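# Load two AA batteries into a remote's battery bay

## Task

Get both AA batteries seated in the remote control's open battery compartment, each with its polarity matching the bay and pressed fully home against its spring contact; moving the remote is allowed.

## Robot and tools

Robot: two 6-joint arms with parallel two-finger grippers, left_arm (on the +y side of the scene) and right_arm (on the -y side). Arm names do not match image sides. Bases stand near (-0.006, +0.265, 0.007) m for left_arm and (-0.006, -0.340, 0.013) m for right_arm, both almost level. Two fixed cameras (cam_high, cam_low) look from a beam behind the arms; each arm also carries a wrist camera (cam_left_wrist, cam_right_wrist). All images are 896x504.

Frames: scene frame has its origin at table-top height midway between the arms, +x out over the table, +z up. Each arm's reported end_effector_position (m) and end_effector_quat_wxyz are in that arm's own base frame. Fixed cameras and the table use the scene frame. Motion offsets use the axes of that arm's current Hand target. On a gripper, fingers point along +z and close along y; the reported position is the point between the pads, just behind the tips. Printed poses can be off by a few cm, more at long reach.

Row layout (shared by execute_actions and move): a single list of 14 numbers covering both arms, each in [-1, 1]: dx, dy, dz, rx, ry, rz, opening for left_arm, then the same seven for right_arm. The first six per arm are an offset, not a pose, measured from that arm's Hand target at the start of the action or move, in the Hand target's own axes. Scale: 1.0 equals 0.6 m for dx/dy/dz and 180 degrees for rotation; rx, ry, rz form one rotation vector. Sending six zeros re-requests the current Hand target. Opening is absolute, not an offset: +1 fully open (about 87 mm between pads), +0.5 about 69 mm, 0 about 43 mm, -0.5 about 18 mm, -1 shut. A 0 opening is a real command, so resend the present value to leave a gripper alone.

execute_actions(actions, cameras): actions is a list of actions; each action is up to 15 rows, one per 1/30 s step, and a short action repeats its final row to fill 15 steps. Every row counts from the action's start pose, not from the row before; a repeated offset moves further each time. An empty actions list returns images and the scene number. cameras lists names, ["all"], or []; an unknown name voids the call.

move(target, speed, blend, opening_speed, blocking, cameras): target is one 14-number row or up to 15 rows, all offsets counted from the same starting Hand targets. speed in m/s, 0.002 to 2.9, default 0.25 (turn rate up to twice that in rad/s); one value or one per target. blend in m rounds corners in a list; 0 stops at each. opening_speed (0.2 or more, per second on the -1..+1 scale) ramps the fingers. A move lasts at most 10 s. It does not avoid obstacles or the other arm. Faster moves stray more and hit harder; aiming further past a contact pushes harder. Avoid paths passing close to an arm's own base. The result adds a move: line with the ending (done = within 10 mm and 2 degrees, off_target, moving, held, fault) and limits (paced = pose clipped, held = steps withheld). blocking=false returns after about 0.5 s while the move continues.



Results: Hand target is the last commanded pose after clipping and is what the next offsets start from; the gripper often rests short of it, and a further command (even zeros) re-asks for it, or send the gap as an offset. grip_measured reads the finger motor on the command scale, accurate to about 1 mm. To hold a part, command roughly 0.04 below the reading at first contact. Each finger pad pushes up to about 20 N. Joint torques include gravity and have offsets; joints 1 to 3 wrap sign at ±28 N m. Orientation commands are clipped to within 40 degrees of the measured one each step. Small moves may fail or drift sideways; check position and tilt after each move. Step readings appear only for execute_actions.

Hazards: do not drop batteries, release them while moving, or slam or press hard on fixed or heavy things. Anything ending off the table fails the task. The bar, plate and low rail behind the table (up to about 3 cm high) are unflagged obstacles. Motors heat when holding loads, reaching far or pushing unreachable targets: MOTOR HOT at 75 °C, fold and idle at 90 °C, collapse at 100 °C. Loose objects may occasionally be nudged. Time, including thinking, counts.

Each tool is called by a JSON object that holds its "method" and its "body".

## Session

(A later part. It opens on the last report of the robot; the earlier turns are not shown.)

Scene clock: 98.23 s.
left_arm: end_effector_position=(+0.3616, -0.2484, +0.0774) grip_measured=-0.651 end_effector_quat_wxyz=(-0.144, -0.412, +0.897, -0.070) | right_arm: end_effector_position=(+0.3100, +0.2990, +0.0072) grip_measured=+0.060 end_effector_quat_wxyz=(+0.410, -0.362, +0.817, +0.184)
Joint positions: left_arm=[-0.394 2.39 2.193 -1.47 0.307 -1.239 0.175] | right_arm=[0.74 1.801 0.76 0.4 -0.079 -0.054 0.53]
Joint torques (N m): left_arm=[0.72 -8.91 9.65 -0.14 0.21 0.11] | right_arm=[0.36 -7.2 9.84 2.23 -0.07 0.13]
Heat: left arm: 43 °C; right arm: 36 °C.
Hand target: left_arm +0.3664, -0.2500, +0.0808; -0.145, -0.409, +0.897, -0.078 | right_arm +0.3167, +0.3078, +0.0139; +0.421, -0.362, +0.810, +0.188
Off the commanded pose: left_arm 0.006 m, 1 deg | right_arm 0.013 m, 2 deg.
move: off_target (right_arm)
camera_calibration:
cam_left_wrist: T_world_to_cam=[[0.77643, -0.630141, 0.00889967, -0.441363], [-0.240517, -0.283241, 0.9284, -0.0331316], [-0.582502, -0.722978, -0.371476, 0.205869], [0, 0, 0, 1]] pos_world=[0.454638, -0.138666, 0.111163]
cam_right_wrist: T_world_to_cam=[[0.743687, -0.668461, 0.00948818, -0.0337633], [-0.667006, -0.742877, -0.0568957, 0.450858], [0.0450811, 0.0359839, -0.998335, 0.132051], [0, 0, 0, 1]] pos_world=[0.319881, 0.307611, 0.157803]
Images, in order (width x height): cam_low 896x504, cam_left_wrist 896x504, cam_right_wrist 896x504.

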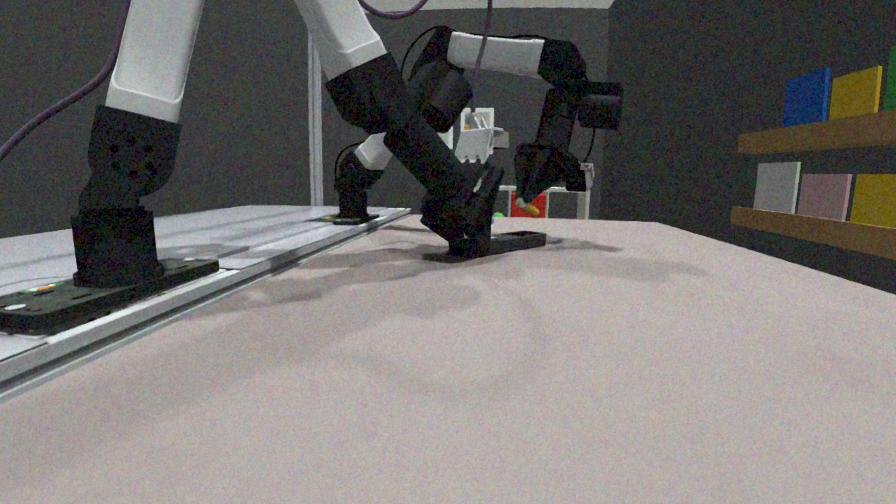

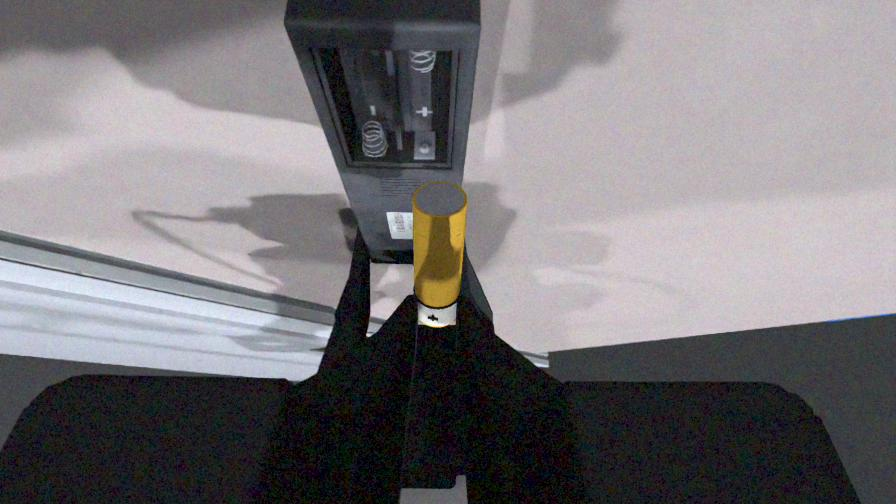

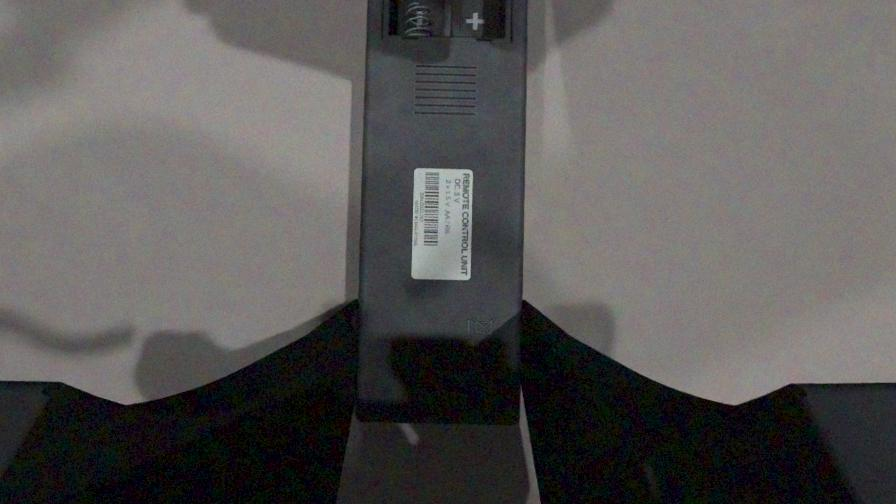

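{"method": "move", "body": {"target": [-0.0123,0.0154,0.079,0,0,0,-0.72,0,0,0,0,0,0,0], "speed": 0.05, "cameras": ["cam_left_wrist","cam_right_wrist","cam_low"]}}

{"method": "zoom_image", "body": {"camera": "cam_left_wrist", "region": [300, 100, 600, 370]}}

{"method": "zoom_image", "body": {"camera": "cam_right_wrist", "region": [350, 0, 550, 80]}}

{"method": "zoom_image", "body": {"camera": "cam_low", "region": [440, 160, 600, 280]}}

Scene clock: 100.00 s.
left_arm: end_effector_position=(+0.3531, -0.2472, +0.0347) grip_measured=-0.718 end_effector_quat_wxyz=(-0.157, -0.413, +0.895, -0.068) | right_arm: end_effector_position=(+0.3098, +0.2992, +0.0072) grip_measured=+0.060 end_effector_quat_wxyz=(+0.409, -0.360, +0.818, +0.185)
Joint positions: left_arm=[-0.393 2.381 1.997 -1.303 0.324 -1.239 0.141] | right_arm=[0.74 1.801 0.76 0.4 -0.08 -0.049 0.53]
Joint torques (N m): left_arm=[-0.28 -11.23 3.54 0.41 0.07 -0.02] | right_arm=[0.38 -7.2 9.84 2.23 -0.06 0.08]
Heat: left arm: 43 °C; right arm: 36 °C.
Hand target: left_arm +0.3546, -0.2512, +0.0336; -0.145, -0.409, +0.897, -0.078 | right_arm +0.3166, +0.3079, +0.0139; +0.421, -0.362, +0.810, +0.189
Off the commanded pose: left_arm 0.004 m, 2 deg | right_arm 0.013 m, 2 deg.
move: off_target (right_arm)
camera_calibration:
cam_left_wrist: T_world_to_cam=[[0.778045, -0.628186, -0.00527181, -0.43313], [-0.216842, -0.276428, 0.936252, -0.002136], [-0.589598, -0.727303, -0.351291, 0.186599], [0, 0, 0, 1]] pos_world=[0.446549, -0.136963, 0.0652669]
cam_right_wrist: T_world_to_cam=[[0.7418, -0.670603, 0.00499416, -0.0322397], [-0.669313, -0.740797, -0.0569111, 0.450939], [0.0418644, 0.038874, -0.998367, 0.132197], [0, 0, 0, 1]] pos_world=[0.3202, 0.307295, 0.157805]
Images, in order (width x height): cam_low 896x504, cam_left_wrist 896x504, cam_right_wrist 896x504.

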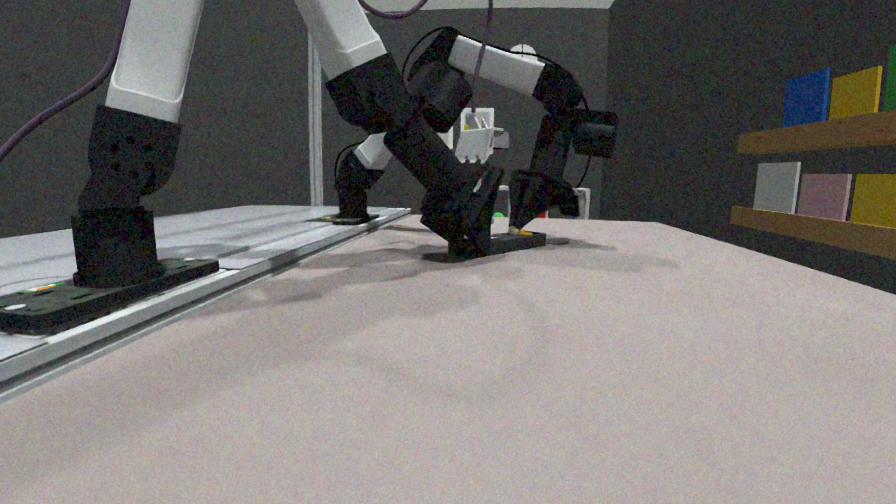

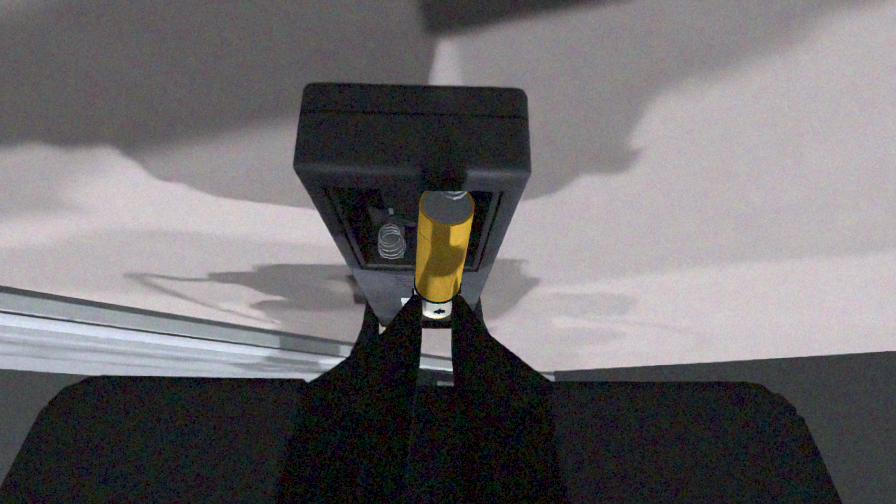

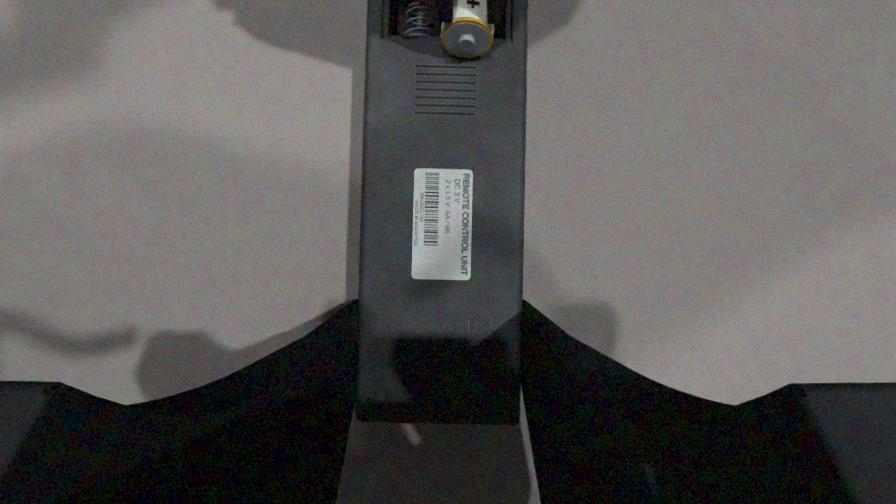

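Scaled by 1.680 from the camera's 896x504 image, which has a finer 1280x720 frame.

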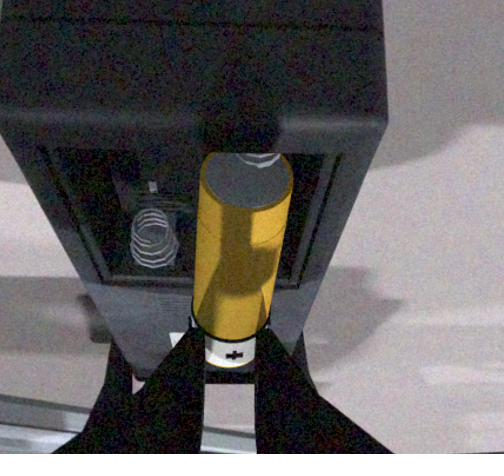

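Scaled by 2.520 from the camera's 896x504 image, which has a finer 1280x720 frame.

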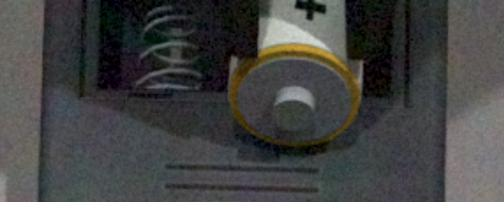

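Scaled by 3.150 from the camera's 896x504 image, which has a finer 1280x720 frame.

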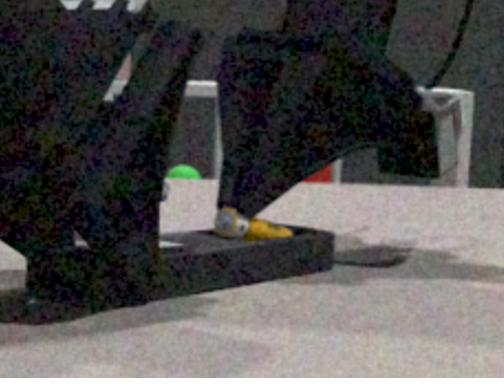

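{"method": "move", "body": {"target": [[0,0,0,0,0,0,-0.4,0,0,0,0,0,0,0],[0.0285,0,-0.078,0,0,0,-0.4,0,0,0,0,0,0,0],[0.0725,0.0048,-0.056,0,-0.106,0,-0.4,0,0,0,0,0,0,0],[0.0725,0.0048,-0.056,0,-0.106,0,-1,0,0,0,0,0,0,0]], "speed": 0.06, "opening_speed": 0.6, "cameras": ["cam_left_wrist","cam_right_wrist","cam_low"]}}

{"method": "zoom_image", "body": {"camera": "cam_left_wrist", "region": [340, 50, 560, 320]}}

{"method": "zoom_image", "body": {"camera": "cam_right_wrist", "region": [350, 0, 550, 80]}}

{"method": "zoom_image", "body": {"camera": "cam_low", "region": [440, 160, 600, 280]}}

Scene clock: 107.43 s.
left_arm: end_effector_position=(+0.3304, -0.2683, +0.0619) grip_measured=-1.000 end_effector_quat_wxyz=(-0.013, -0.416, +0.909, +0.012) | right_arm: end_effector_position=(+0.3098, +0.2992, +0.0072) grip_measured=+0.060 end_effector_quat_wxyz=(+0.409, -0.360, +0.818, +0.185)
Joint positions: left_arm=[-0.581 2.247 1.972 -1.33 0.009 -1.439 0] | right_arm=[0.74 1.801 0.76 0.4 -0.08 -0.049 0.53]
Joint torques (N m): left_arm=[-0.23 -13.42 5.05 0.26 -0.14 -0.09] | right_arm=[0.38 -7.21 9.84 2.23 -0.06 0.08]
Heat: left arm: 46 °C; right arm: 36 °C.
Hand target: left_arm +0.3320, -0.2714, +0.0793; +0.005, -0.417, +0.909, -0.009 | right_arm +0.3166, +0.3079, +0.0139; +0.421, -0.362, +0.810, +0.189
Off the commanded pose: left_arm 0.018 m, 3 deg | right_arm 0.013 m, 2 deg.
move: off_target (left_arm, right_arm); target 4's new opening was sent with left_arm's hand 0.018 m and 3 deg from that target
camera_calibration:
cam_left_wrist: T_world_to_cam=[[0.773212, -0.633781, -0.0215641, -0.427494], [-0.390184, -0.502279, 0.771669, -0.0314668], [-0.499901, -0.588249, -0.635659, 0.192724], [0, 0, 0, 1]] pos_world=[0.414608, -0.173373, 0.13757]
cam_right_wrist: T_world_to_cam=[[0.7418, -0.670603, 0.00499416, -0.0322397], [-0.669313, -0.740797, -0.0569111, 0.450939], [0.0418644, 0.038874, -0.998367, 0.132197], [0, 0, 0, 1]] pos_world=[0.3202, 0.307295, 0.157805]
Images, in order (width x height): cam_low 896x504, cam_left_wrist 896x504, cam_right_wrist 896x504.

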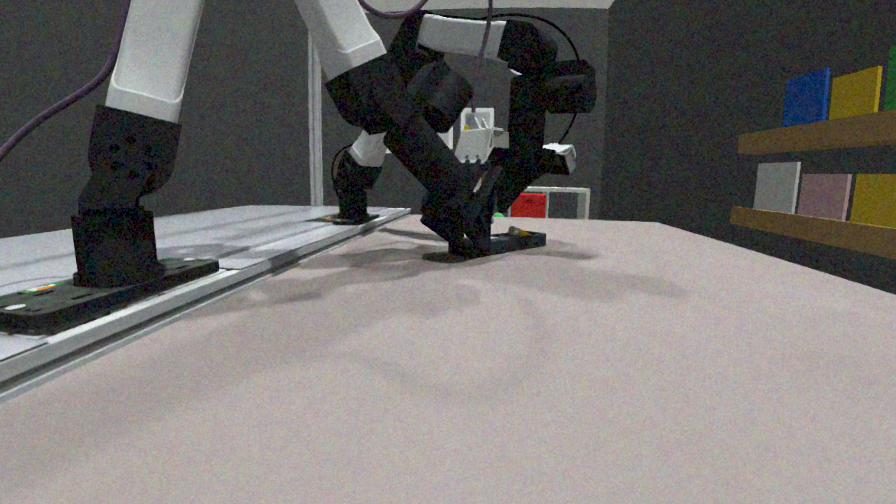

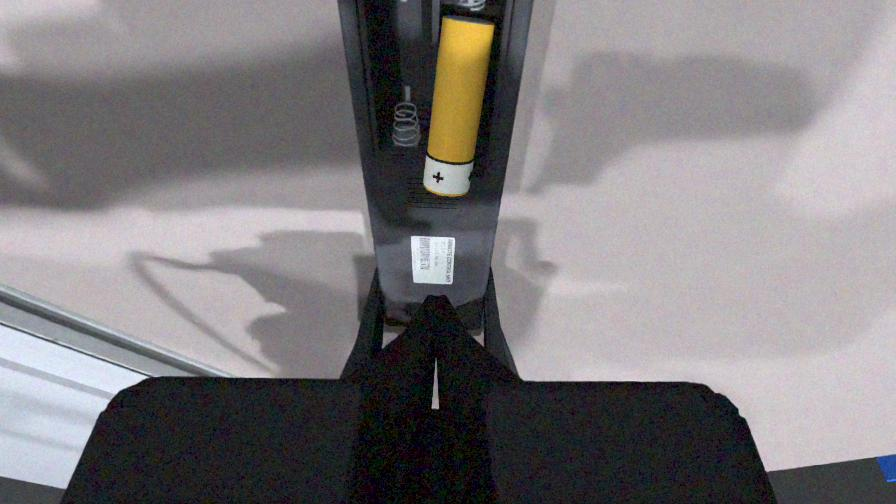

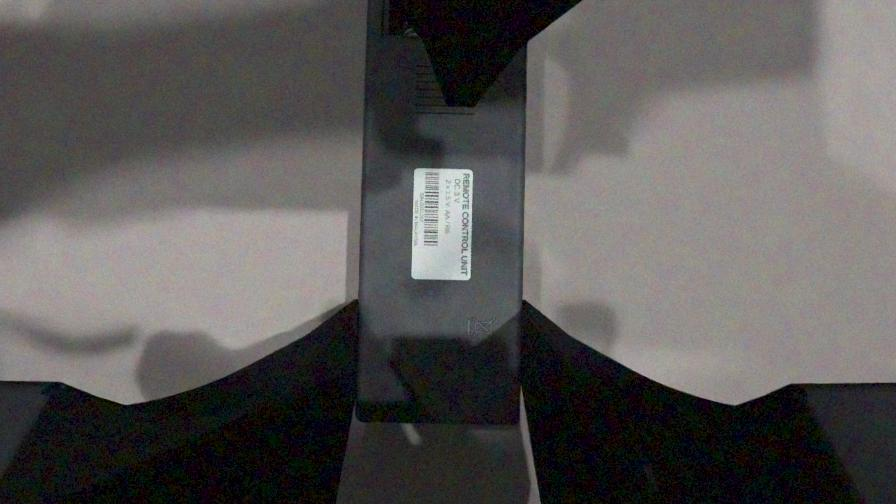

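Scaled by 1.867 from the camera's 896x504 image, which has a finer 1280x720 frame.

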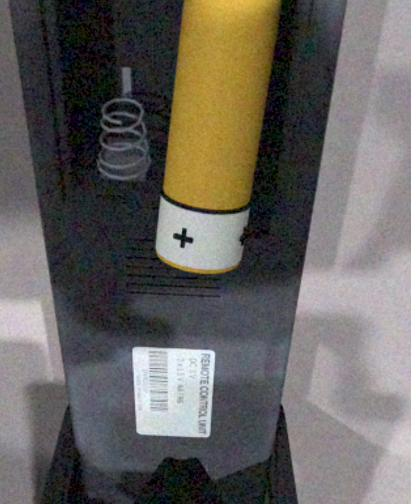

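Scaled by 2.520 from the camera's 896x504 image, which has a finer 1280x720 frame.

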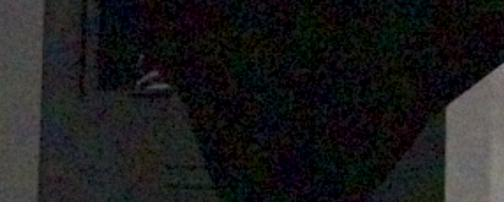

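Scaled by 3.150 from the camera's 896x504 image, which has a finer 1280x720 frame.

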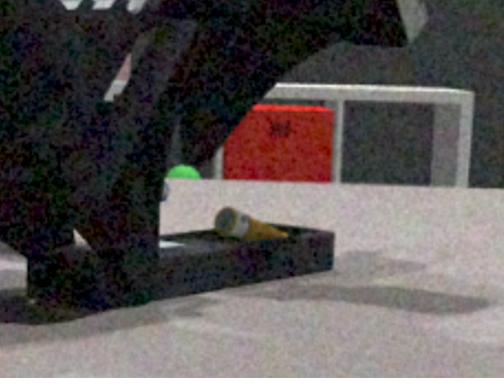

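{"method": "move", "body": {"target": [0,0.0017,0.09,0,0,0,-1,0,0,0,0,0,0,0], "speed": 0.06, "cameras": ["cam_left_wrist","cam_low"]}}

{"method": "zoom_image", "body": {"camera": "cam_left_wrist", "region": [340, 50, 560, 320]}}

{"method": "zoom_image", "body": {"camera": "cam_low", "region": [440, 160, 600, 280]}}

Scene clock: 109.07 s.
left_arm: end_effector_position=(+0.3271, -0.2661, +0.0244) grip_measured=-1.000 end_effector_quat_wxyz=(-0.010, -0.416, +0.909, +0.008) | right_arm: end_effector_position=(+0.3098, +0.2992, +0.0072) grip_measured=+0.060 end_effector_quat_wxyz=(+0.409, -0.360, +0.818, +0.185)
Joint positions: left_arm=[-0.581 2.238 1.809 -1.166 0.009 -1.439 0] | right_arm=[0.74 1.801 0.76 0.4 -0.08 -0.049 0.53]
Joint torques (N m): left_arm=[-0.21 -10.73 4.01 0.65 -0.15 -0.08] | right_arm=[0.38 -7.21 9.84 2.23 -0.06 0.07]
Heat: left arm: 46 °C; right arm: 36 °C.
Hand target: left_arm +0.3322, -0.2714, +0.0254; +0.005, -0.417, +0.909, -0.009 | right_arm +0.3167, +0.3078, +0.0139; +0.421, -0.362, +0.810, +0.188
Off the commanded pose: left_arm 0.007 m, 3 deg | right_arm 0.013 m, 2 deg.
move: off_target (left_arm, right_arm)
camera_calibration:
cam_left_wrist: T_world_to_cam=[[0.773344, -0.633865, -0.0124593, -0.424748], [-0.396115, -0.498436, 0.771139, 0.000247086], [-0.495008, -0.59142, -0.636545, 0.166112], [0, 0, 0, 1]] pos_world=[0.410801, -0.170868, 0.100255]
Images, in order (width x height): cam_low 896x504, cam_left_wrist 896x504.

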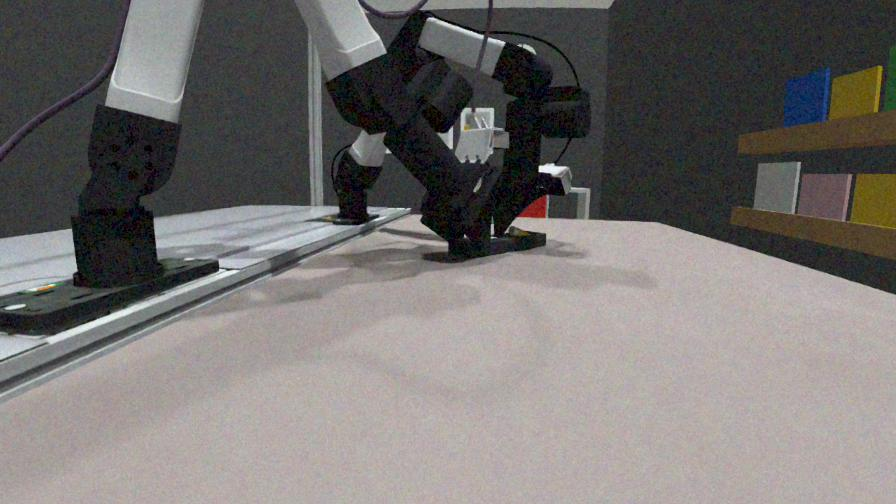

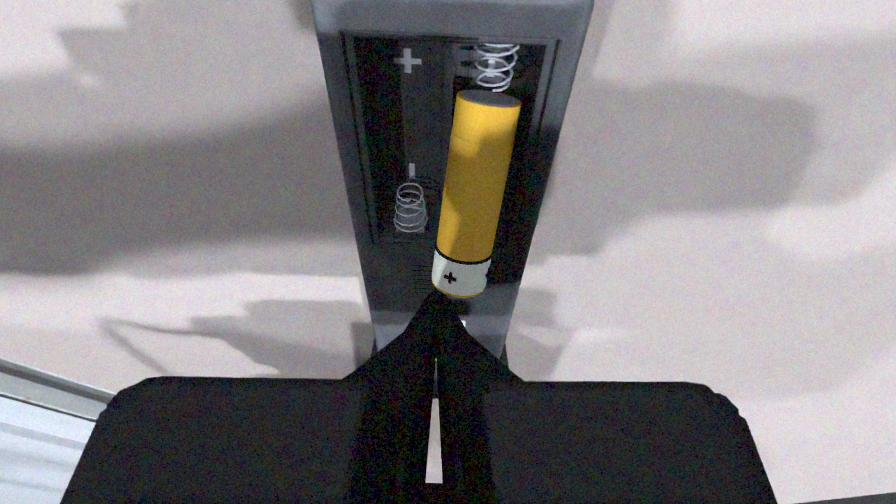

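Scaled by 1.867 from the camera's 896x504 image, which has a finer 1280x720 frame.

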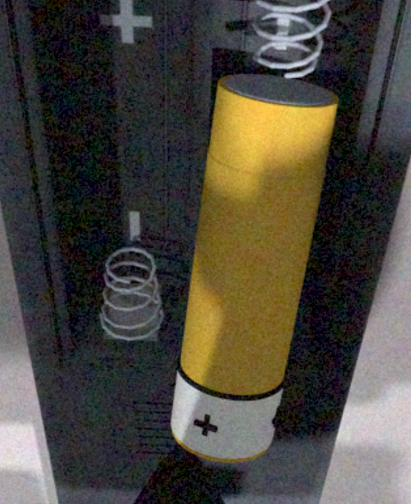

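Scaled by 3.150 from the camera's 896x504 image, which has a finer 1280x720 frame.

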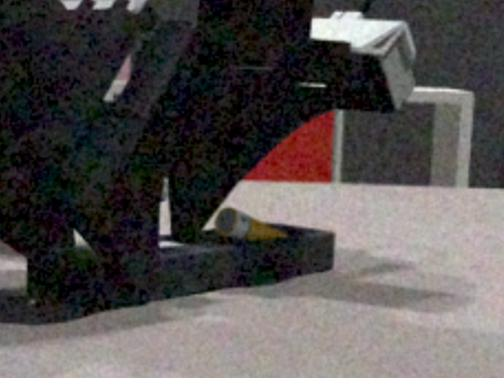

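{"method": "move", "body": {"target": [[0,0.016,-0.005,0,0,0,-1,0,0,0,0,0,0,0],[-0.0275,0.016,-0.005,0,0,0,-1,0,0,0,0,0,0,0]], "speed": 0.05, "cameras": ["cam_left_wrist"]}}

{"method": "zoom_image", "body": {"camera": "cam_left_wrist", "region": [340, 50, 560, 320]}}

Scene clock: 110.97 s.
left_arm: end_effector_position=(+0.3321, -0.2574, +0.0247) grip_measured=-1.000 end_effector_quat_wxyz=(-0.005, -0.418, +0.909, -0.008) | right_arm: end_effector_position=(+0.3098, +0.2992, +0.0072) grip_measured=+0.060 end_effector_quat_wxyz=(+0.409, -0.360, +0.818, +0.185)
Joint positions: left_arm=[-0.554 2.203 1.752 -1.113 0.017 -1.415 0] | right_arm=[0.74 1.801 0.76 0.4 -0.08 -0.049 0.53]
Joint torques (N m): left_arm=[0.87 -10.33 5.39 0.25 -0.21 0.12] | right_arm=[0.38 -7.2 9.83 2.22 -0.06 0.07]
Heat: left arm: 46 °C; right arm: 36 °C.
Hand target: left_arm +0.3357, -0.2527, +0.0282; +0.005, -0.417, +0.909, -0.009 | right_arm +0.3167, +0.3078, +0.0139; +0.421, -0.362, +0.810, +0.188
Off the commanded pose: left_arm 0.007 m, 1 deg | right_arm 0.013 m, 2 deg.
move: off_target (right_arm)
camera_calibration:
cam_left_wrist: T_world_to_cam=[[0.775214, -0.631386, 0.0198702, -0.423808], [-0.411766, -0.48121, 0.773877, 0.0158225], [-0.479054, -0.608102, -0.633024, 0.164321], [0, 0, 0, 1]] pos_world=[0.413775, -0.160049, 0.100196]
Images, in order (width x height): cam_left_wrist 896x504.

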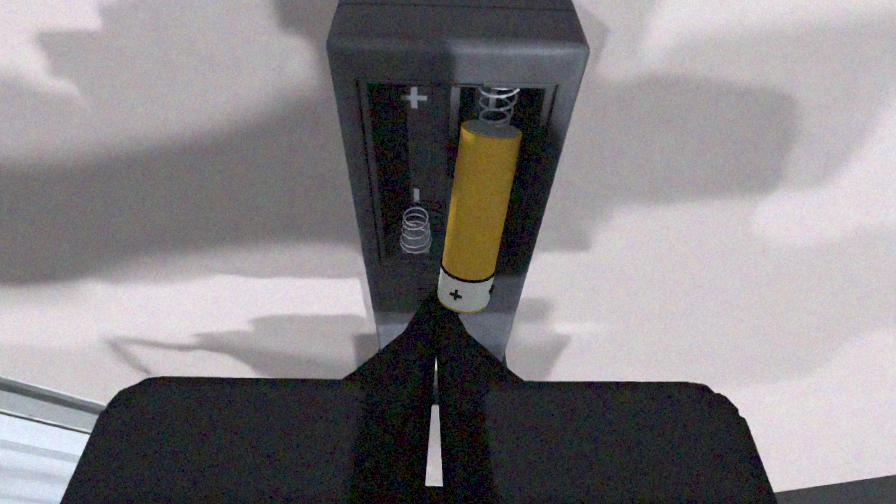

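Scaled by 1.867 from the camera's 896x504 image, which has a finer 1280x720 frame.

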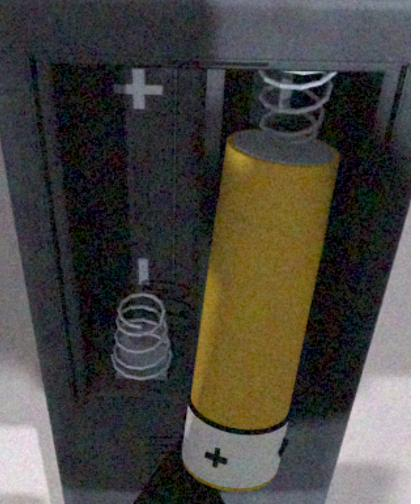

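{"method": "move", "body": {"target": [[0.01,0,0,0,0,0,-1,0,0,0,0,0,0,0],[0.01,0.013,0,0,0,0,-1,0,0,0,0,0,0,0],[-0.0167,0.013,0,0,0,0,-1,0,0,0,0,0,0,0]], "speed": 0.05, "cameras": ["cam_left_wrist"]}}

{"method": "zoom_image", "body": {"camera": "cam_left_wrist", "region": [340, 50, 560, 320]}}

Scene clock: 113.13 s.
left_arm: end_effector_position=(+0.3340, -0.2465, +0.0245) grip_measured=-1.000 end_effector_quat_wxyz=(-0.005, -0.418, +0.909, -0.012) | right_arm: end_effector_position=(+0.3098, +0.2992, +0.0072) grip_measured=+0.060 end_effector_quat_wxyz=(+0.409, -0.360, +0.818, +0.185)
Joint positions: left_arm=[-0.527 2.18 1.712 -1.089 0.023 -1.389 0] | right_arm=[0.74 1.801 0.76 0.4 -0.08 -0.049 0.53]
Joint torques (N m): left_arm=[0.85 -10.15 5.55 0.17 -0.25 0.12] | right_arm=[0.39 -7.21 9.84 2.23 -0.06 0.07]
Heat: left arm: 46 °C; right arm: 36 °C.
Hand target: left_arm +0.3362, -0.2400, +0.0279; +0.005, -0.417, +0.909, -0.009 | right_arm +0.3167, +0.3078, +0.0139; +0.421, -0.362, +0.810, +0.188
Off the commanded pose: left_arm 0.008 m, 1 deg | right_arm 0.013 m, 2 deg.
move: off_target (right_arm)
camera_calibration:
cam_left_wrist: T_world_to_cam=[[0.775356, -0.630872, 0.0286994, -0.418563], [-0.414828, -0.474514, 0.776373, 0.0246387], [-0.476174, -0.61387, -0.62962, 0.169298], [0, 0, 0, 1]] pos_world=[0.415371, -0.148441, 0.099477]
Images, in order (width x height): cam_left_wrist 896x504.

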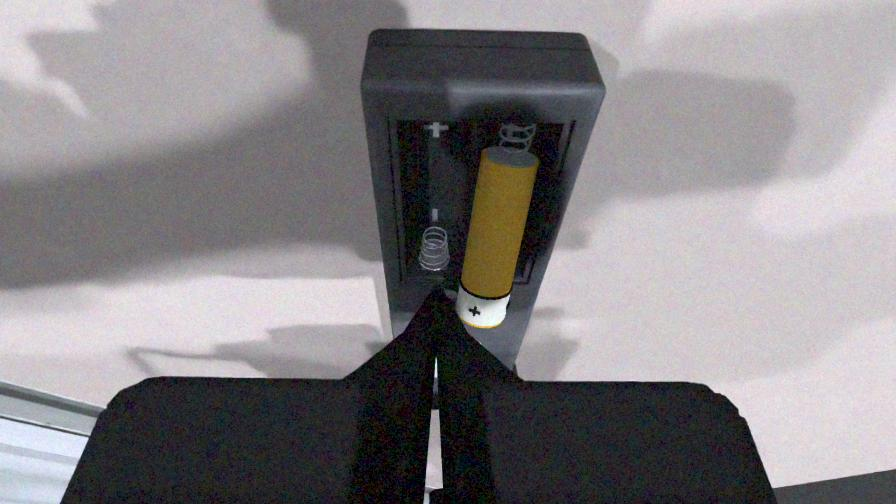

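Scaled by 1.867 from the camera's 896x504 image, which has a finer 1280x720 frame.

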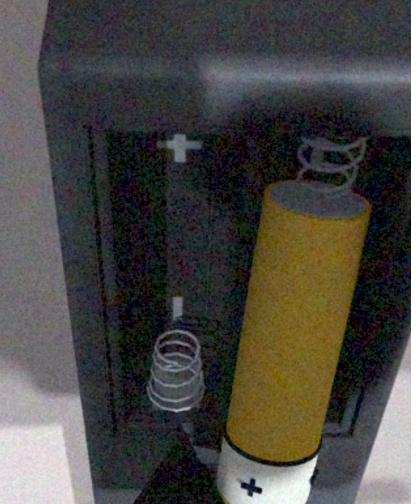

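{"method": "move", "body": {"target": [[0.038,0,0,0,0,0,-1,0,0,0,0,0,0,0],[0.038,-0.03,0,0,0,0,-1,0,0,0,0,0,0,0]], "speed": 0.05, "cameras": ["cam_left_wrist","cam_right_wrist"]}}

{"method": "zoom_image", "body": {"camera": "cam_left_wrist", "region": [340, 50, 560, 320]}}

Scene clock: 115.07 s.
left_arm: end_effector_position=(+0.3297, -0.2636, +0.0258) grip_measured=-1.000 end_effector_quat_wxyz=(-0.001, -0.416, +0.909, -0.007) | right_arm: end_effector_position=(+0.3098, +0.2992, +0.0072) grip_measured=+0.060 end_effector_quat_wxyz=(+0.409, -0.360, +0.818, +0.185)
Joint positions: left_arm=[-0.573 2.204 1.758 -1.115 0.009 -1.431 0] | right_arm=[0.74 1.801 0.76 0.4 -0.08 -0.049 0.53]
Joint torques (N m): left_arm=[-0.25 -7.95 9.73 0.07 -0.15 -0.07] | right_arm=[0.38 -7.21 9.84 2.22 -0.06 0.07]
Heat: left arm: 46 °C; right arm: 37 °C.
Hand target: left_arm +0.3350, -0.2690, +0.0283; +0.005, -0.417, +0.909, -0.009 | right_arm +0.3167, +0.3078, +0.0139; +0.421, -0.362, +0.810, +0.188
Off the commanded pose: left_arm 0.008 m, 1 deg | right_arm 0.013 m, 2 deg.
move: off_target (right_arm)
camera_calibration:
cam_left_wrist: T_world_to_cam=[[0.77316, -0.633799, 0.022854, -0.425913], [-0.419044, -0.483472, 0.768542, 0.0129718], [-0.476051, -0.603783, -0.639391, 0.160358], [0, 0, 0, 1]] pos_world=[0.411073, -0.16685, 0.102296]
cam_right_wrist: T_world_to_cam=[[0.7418, -0.670603, 0.00499416, -0.0322397], [-0.669313, -0.740797, -0.0569111, 0.450939], [0.0418644, 0.038874, -0.998367, 0.132197], [0, 0, 0, 1]] pos_world=[0.3202, 0.307295, 0.157805]
Images, in order (width x height): cam_left_wrist 896x504, cam_right_wrist 896x504.

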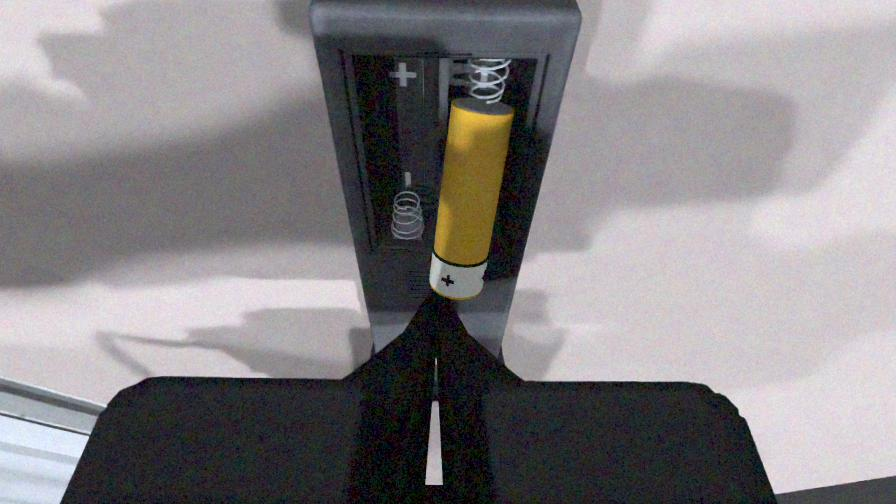

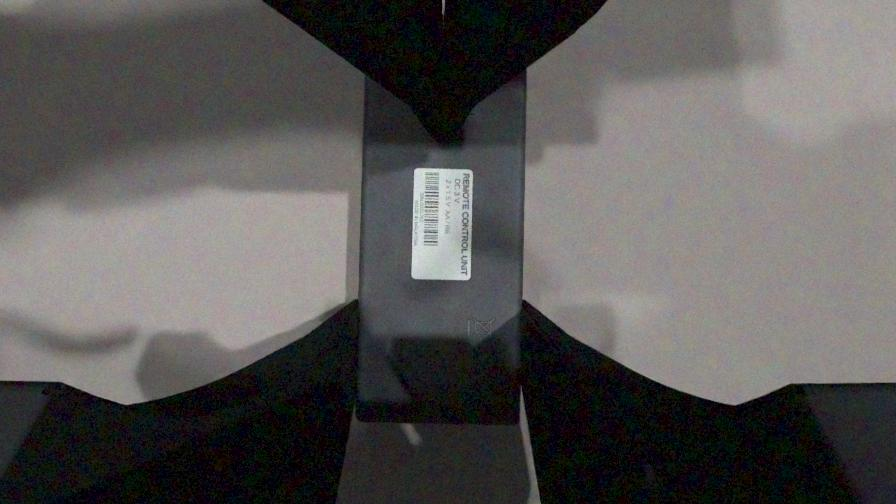

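Scaled by 1.867 from the camera's 896x504 image, which has a finer 1280x720 frame.

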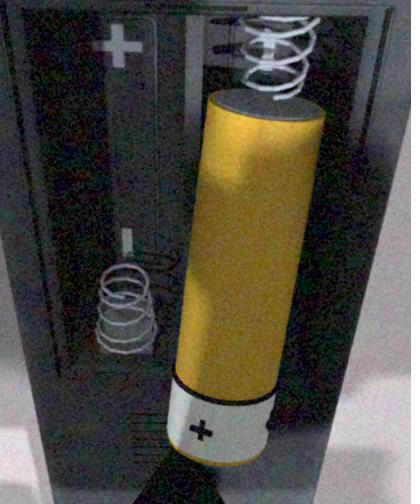

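{"method": "move", "body": {"target": [[0,-0.014,0,0,0,0,-1,0,0,0,0,0,0,0],[-0.03,-0.014,-0.003,0,0,0,-1,0,0,0,0,0,0,0]], "speed": 0.04, "cameras": ["cam_left_wrist","cam_low"]}}

{"method": "zoom_image", "body": {"camera": "cam_left_wrist", "region": [340, 50, 560, 320]}}

{"method": "zoom_image", "body": {"camera": "cam_low", "region": [440, 160, 600, 280]}}

Scene clock: 116.90 s.
left_arm: end_effector_position=(+0.3452, -0.2608, +0.0290) grip_measured=-1.000 end_effector_quat_wxyz=(-0.001, -0.418, +0.908, -0.008) | right_arm: end_effector_position=(+0.3098, +0.2992, +0.0072) grip_measured=+0.060 end_effector_quat_wxyz=(+0.409, -0.360, +0.818, +0.185)
Joint positions: left_arm=[-0.547 2.247 1.843 -1.155 0.011 -1.41 0] | right_arm=[0.74 1.801 0.76 0.4 -0.08 -0.049 0.53]
Joint torques (N m): left_arm=[0.72 -8.14 9.65 0.09 -0.15 0.1] | right_arm=[0.38 -7.21 9.84 2.23 -0.06 0.07]
Heat: left arm: 46 °C; right arm: 37 °C.
Hand target: left_arm +0.3530, -0.2609, +0.0304; +0.005, -0.416, +0.909, -0.009 | right_arm +0.3167, +0.3078, +0.0139; +0.421, -0.362, +0.810, +0.188
Off the commanded pose: left_arm 0.008 m, 1 deg | right_arm 0.013 m, 2 deg.
move: off_target (right_arm)
camera_calibration:
cam_left_wrist: T_world_to_cam=[[0.775557, -0.630808, 0.0243615, -0.436254], [-0.417552, -0.483658, 0.769237, 0.0177716], [-0.473458, -0.606759, -0.638499, 0.169828], [0, 0, 0, 1]] pos_world=[0.426167, -0.163552, 0.105393]
Images, in order (width x height): cam_low 896x504, cam_left_wrist 896x504.

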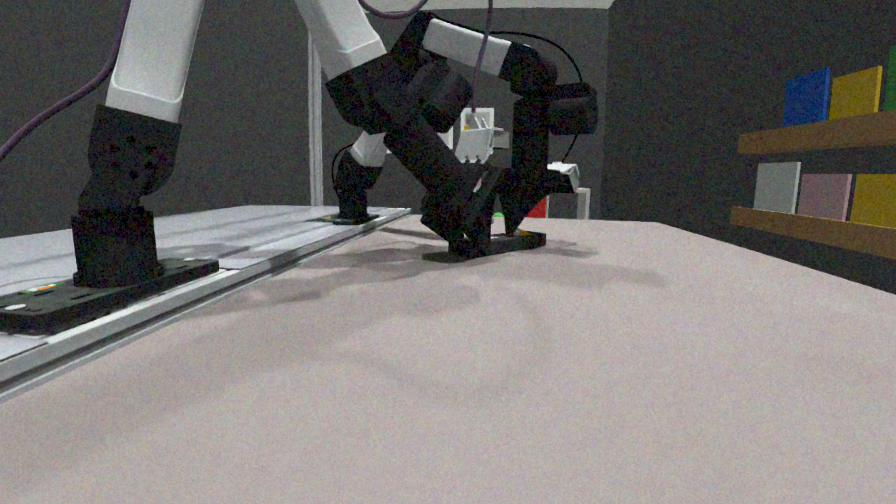

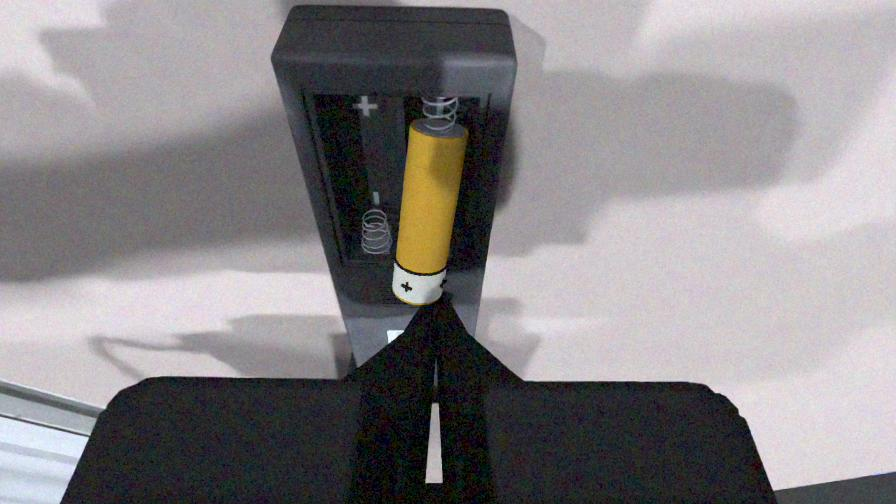

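Scaled by 1.867 from the camera's 896x504 image, which has a finer 1280x720 frame.

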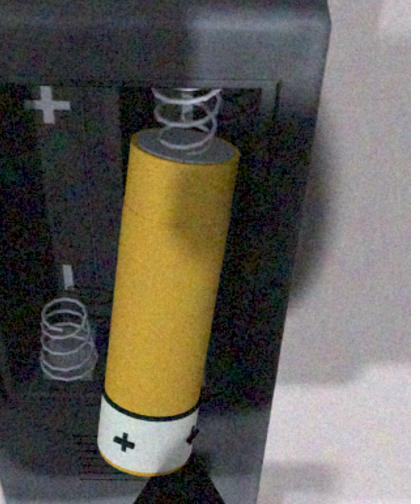

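Scaled by 3.150 from the camera's 896x504 image, which has a finer 1280x720 frame.

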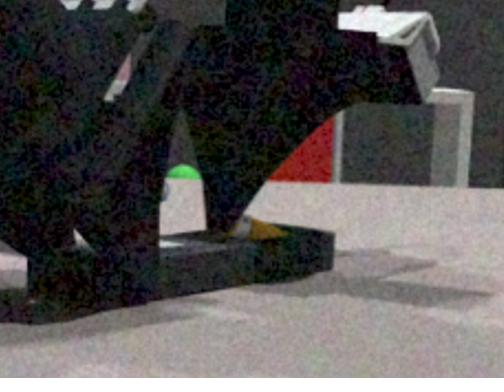

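{"method": "move", "body": {"target": [[0.018,0,0,0,0,0,-1,0,0,0,0,0,0,0],[0.018,0.017,0.003,0,0,0,-1,0,0,0,0,0,0,0],[-0.02,0.012,0.006,0,0,0,-1,0,0,0,0,0,0,0]], "speed": 0.04, "cameras": ["cam_left_wrist","cam_low"]}}

{"method": "zoom_image", "body": {"camera": "cam_left_wrist", "region": [340, 50, 560, 320]}}

{"method": "zoom_image", "body": {"camera": "cam_low", "region": [440, 160, 600, 280]}}

Scene clock: 119.47 s.
left_arm: end_effector_position=(+0.3425, -0.2564, +0.0258) grip_measured=-1.000 end_effector_quat_wxyz=(-0.014, -0.412, +0.911, -0.012) | right_arm: end_effector_position=(+0.3098, +0.2992, +0.0072) grip_measured=+0.060 end_effector_quat_wxyz=(+0.409, -0.360, +0.818, +0.185)
Joint positions: left_arm=[-0.531 2.243 1.818 -1.143 0.037 -1.38 0] | right_arm=[0.74 1.801 0.76 0.4 -0.08 -0.048 0.53]
Joint torques (N m): left_arm=[1.8 -9.1 7.82 0.22 -0.38 0.1] | right_arm=[0.38 -7.21 9.83 2.23 -0.06 0.07]
Heat: left arm: 45 °C; right arm: 37 °C.
Hand target: left_arm +0.3556, -0.2471, +0.0266; +0.005, -0.417, +0.909, -0.009 | right_arm +0.3167, +0.3078, +0.0139; +0.421, -0.362, +0.810, +0.188
Off the commanded pose: left_arm 0.016 m, 2 deg | right_arm 0.013 m, 2 deg.
move: off_target (left_arm, right_arm)
camera_calibration:
cam_left_wrist: T_world_to_cam=[[0.767188, -0.6411, 0.0203314, -0.431027], [-0.408178, -0.463515, 0.786477, 0.0227772], [-0.494786, -0.611674, -0.617285, 0.174686], [0, 0, 0, 1]] pos_world=[0.426408, -0.158923, 0.0986805]
Images, in order (width x height): cam_low 896x504, cam_left_wrist 896x504.

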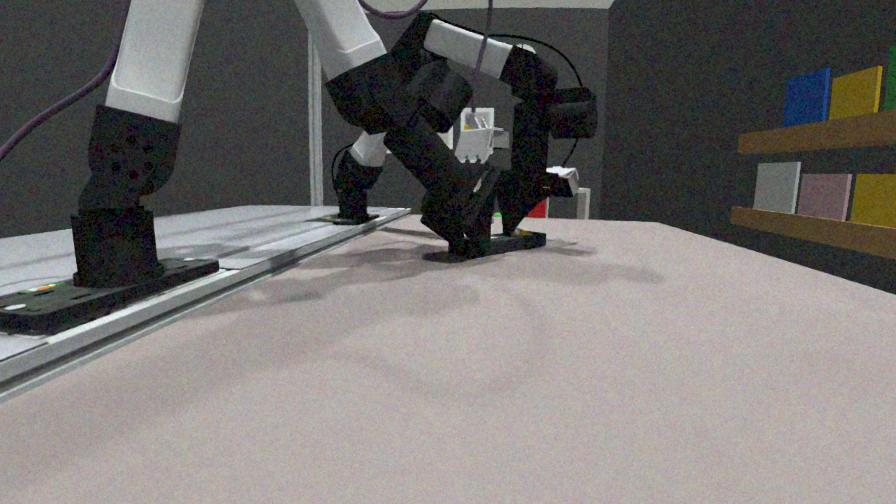

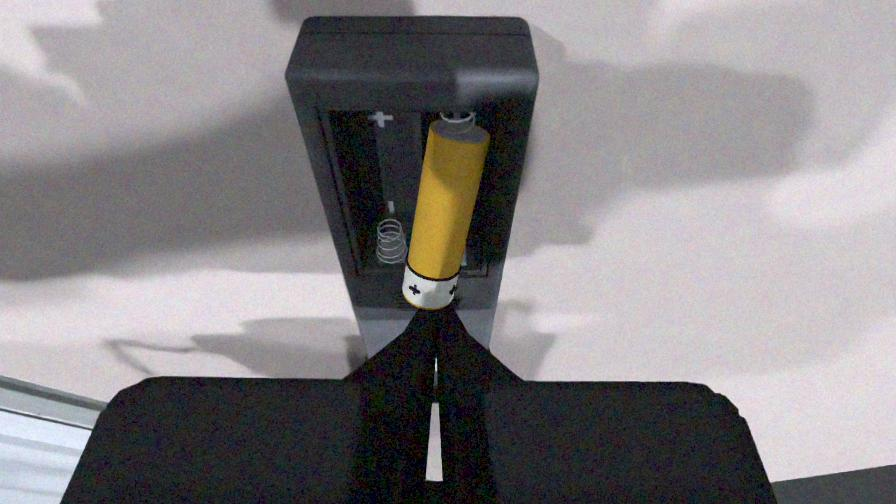

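Scaled by 1.867 from the camera's 896x504 image, which has a finer 1280x720 frame.

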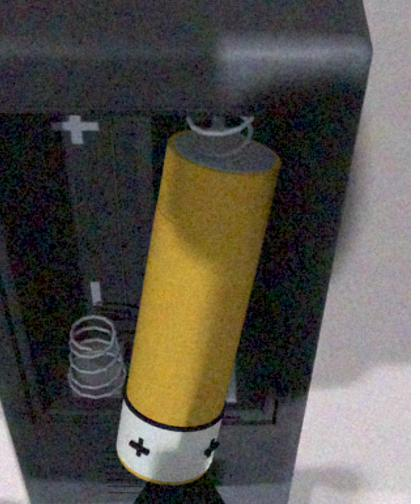

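Scaled by 3.150 from the camera's 896x504 image, which has a finer 1280x720 frame.

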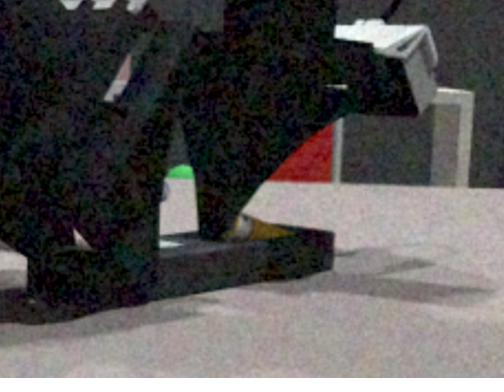

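{"method": "move", "body": {"target": [-0.01,-0.02,0.002,0,0,0,-1,0,0,0,0,0,0,0], "speed": 0.03, "cameras": ["cam_left_wrist"]}}

{"method": "zoom_image", "body": {"camera": "cam_left_wrist", "region": [340, 50, 560, 320]}}

Scene clock: 120.73 s.
left_arm: end_effector_position=(+0.3605, -0.2500, +0.0253) grip_measured=-1.000 end_effector_quat_wxyz=(-0.003, -0.419, +0.908, -0.009) | right_arm: end_effector_position=(+0.3098, +0.2992, +0.0072) grip_measured=+0.060 end_effector_quat_wxyz=(+0.409, -0.360, +0.818, +0.185)
Joint positions: left_arm=[-0.507 2.286 1.892 -1.167 0.015 -1.372 0] | right_arm=[0.74 1.801 0.76 0.4 -0.08 -0.048 0.53]
Joint torques (N m): left_arm=[0.53 -8.24 9.65 0.13 -0.18 0.11] | right_arm=[0.38 -7.2 9.83 2.23 -0.06 0.07]
Heat: left arm: 45 °C; right arm: 37 °C.
Hand target: left_arm +0.3686, -0.2504, +0.0258; +0.005, -0.416, +0.909, -0.009 | right_arm +0.3167, +0.3078, +0.0139; +0.421, -0.362, +0.810, +0.188
Off the commanded pose: left_arm 0.008 m, 1 deg | right_arm 0.013 m, 2 deg.
move: off_target (right_arm)
camera_calibration:
cam_left_wrist: T_world_to_cam=[[0.7773, -0.628689, 0.0235628, -0.441315], [-0.413718, -0.48258, 0.77198, 0.0310797], [-0.473964, -0.609809, -0.63521, 0.180547], [0, 0, 0, 1]] pos_world=[0.441465, -0.152352, 0.101091]
Images, in order (width x height): cam_left_wrist 896x504.

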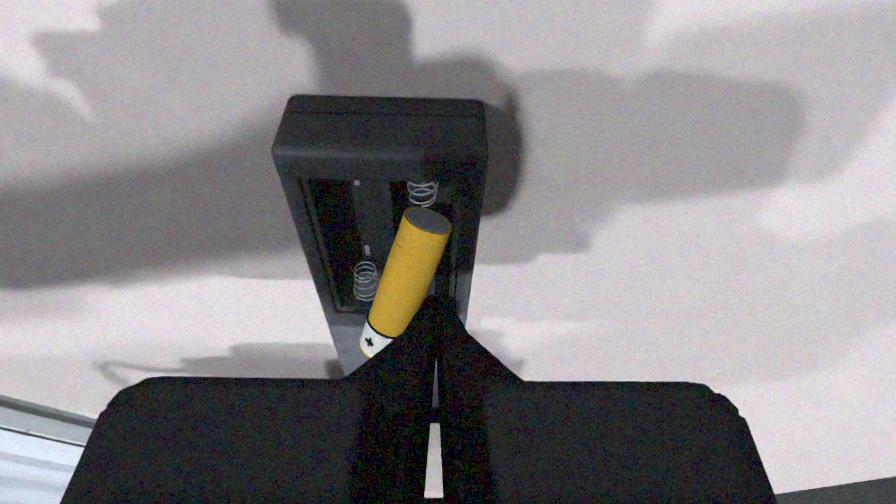

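Scaled by 1.867 from the camera's 896x504 image, which has a finer 1280x720 frame.

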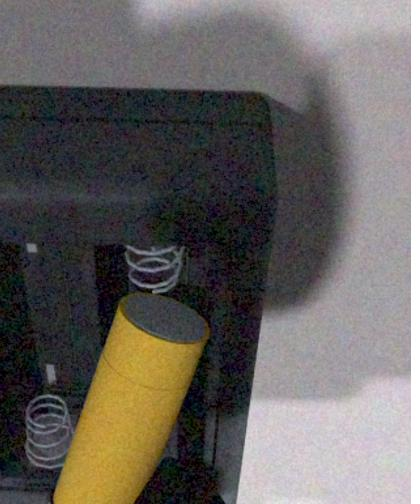

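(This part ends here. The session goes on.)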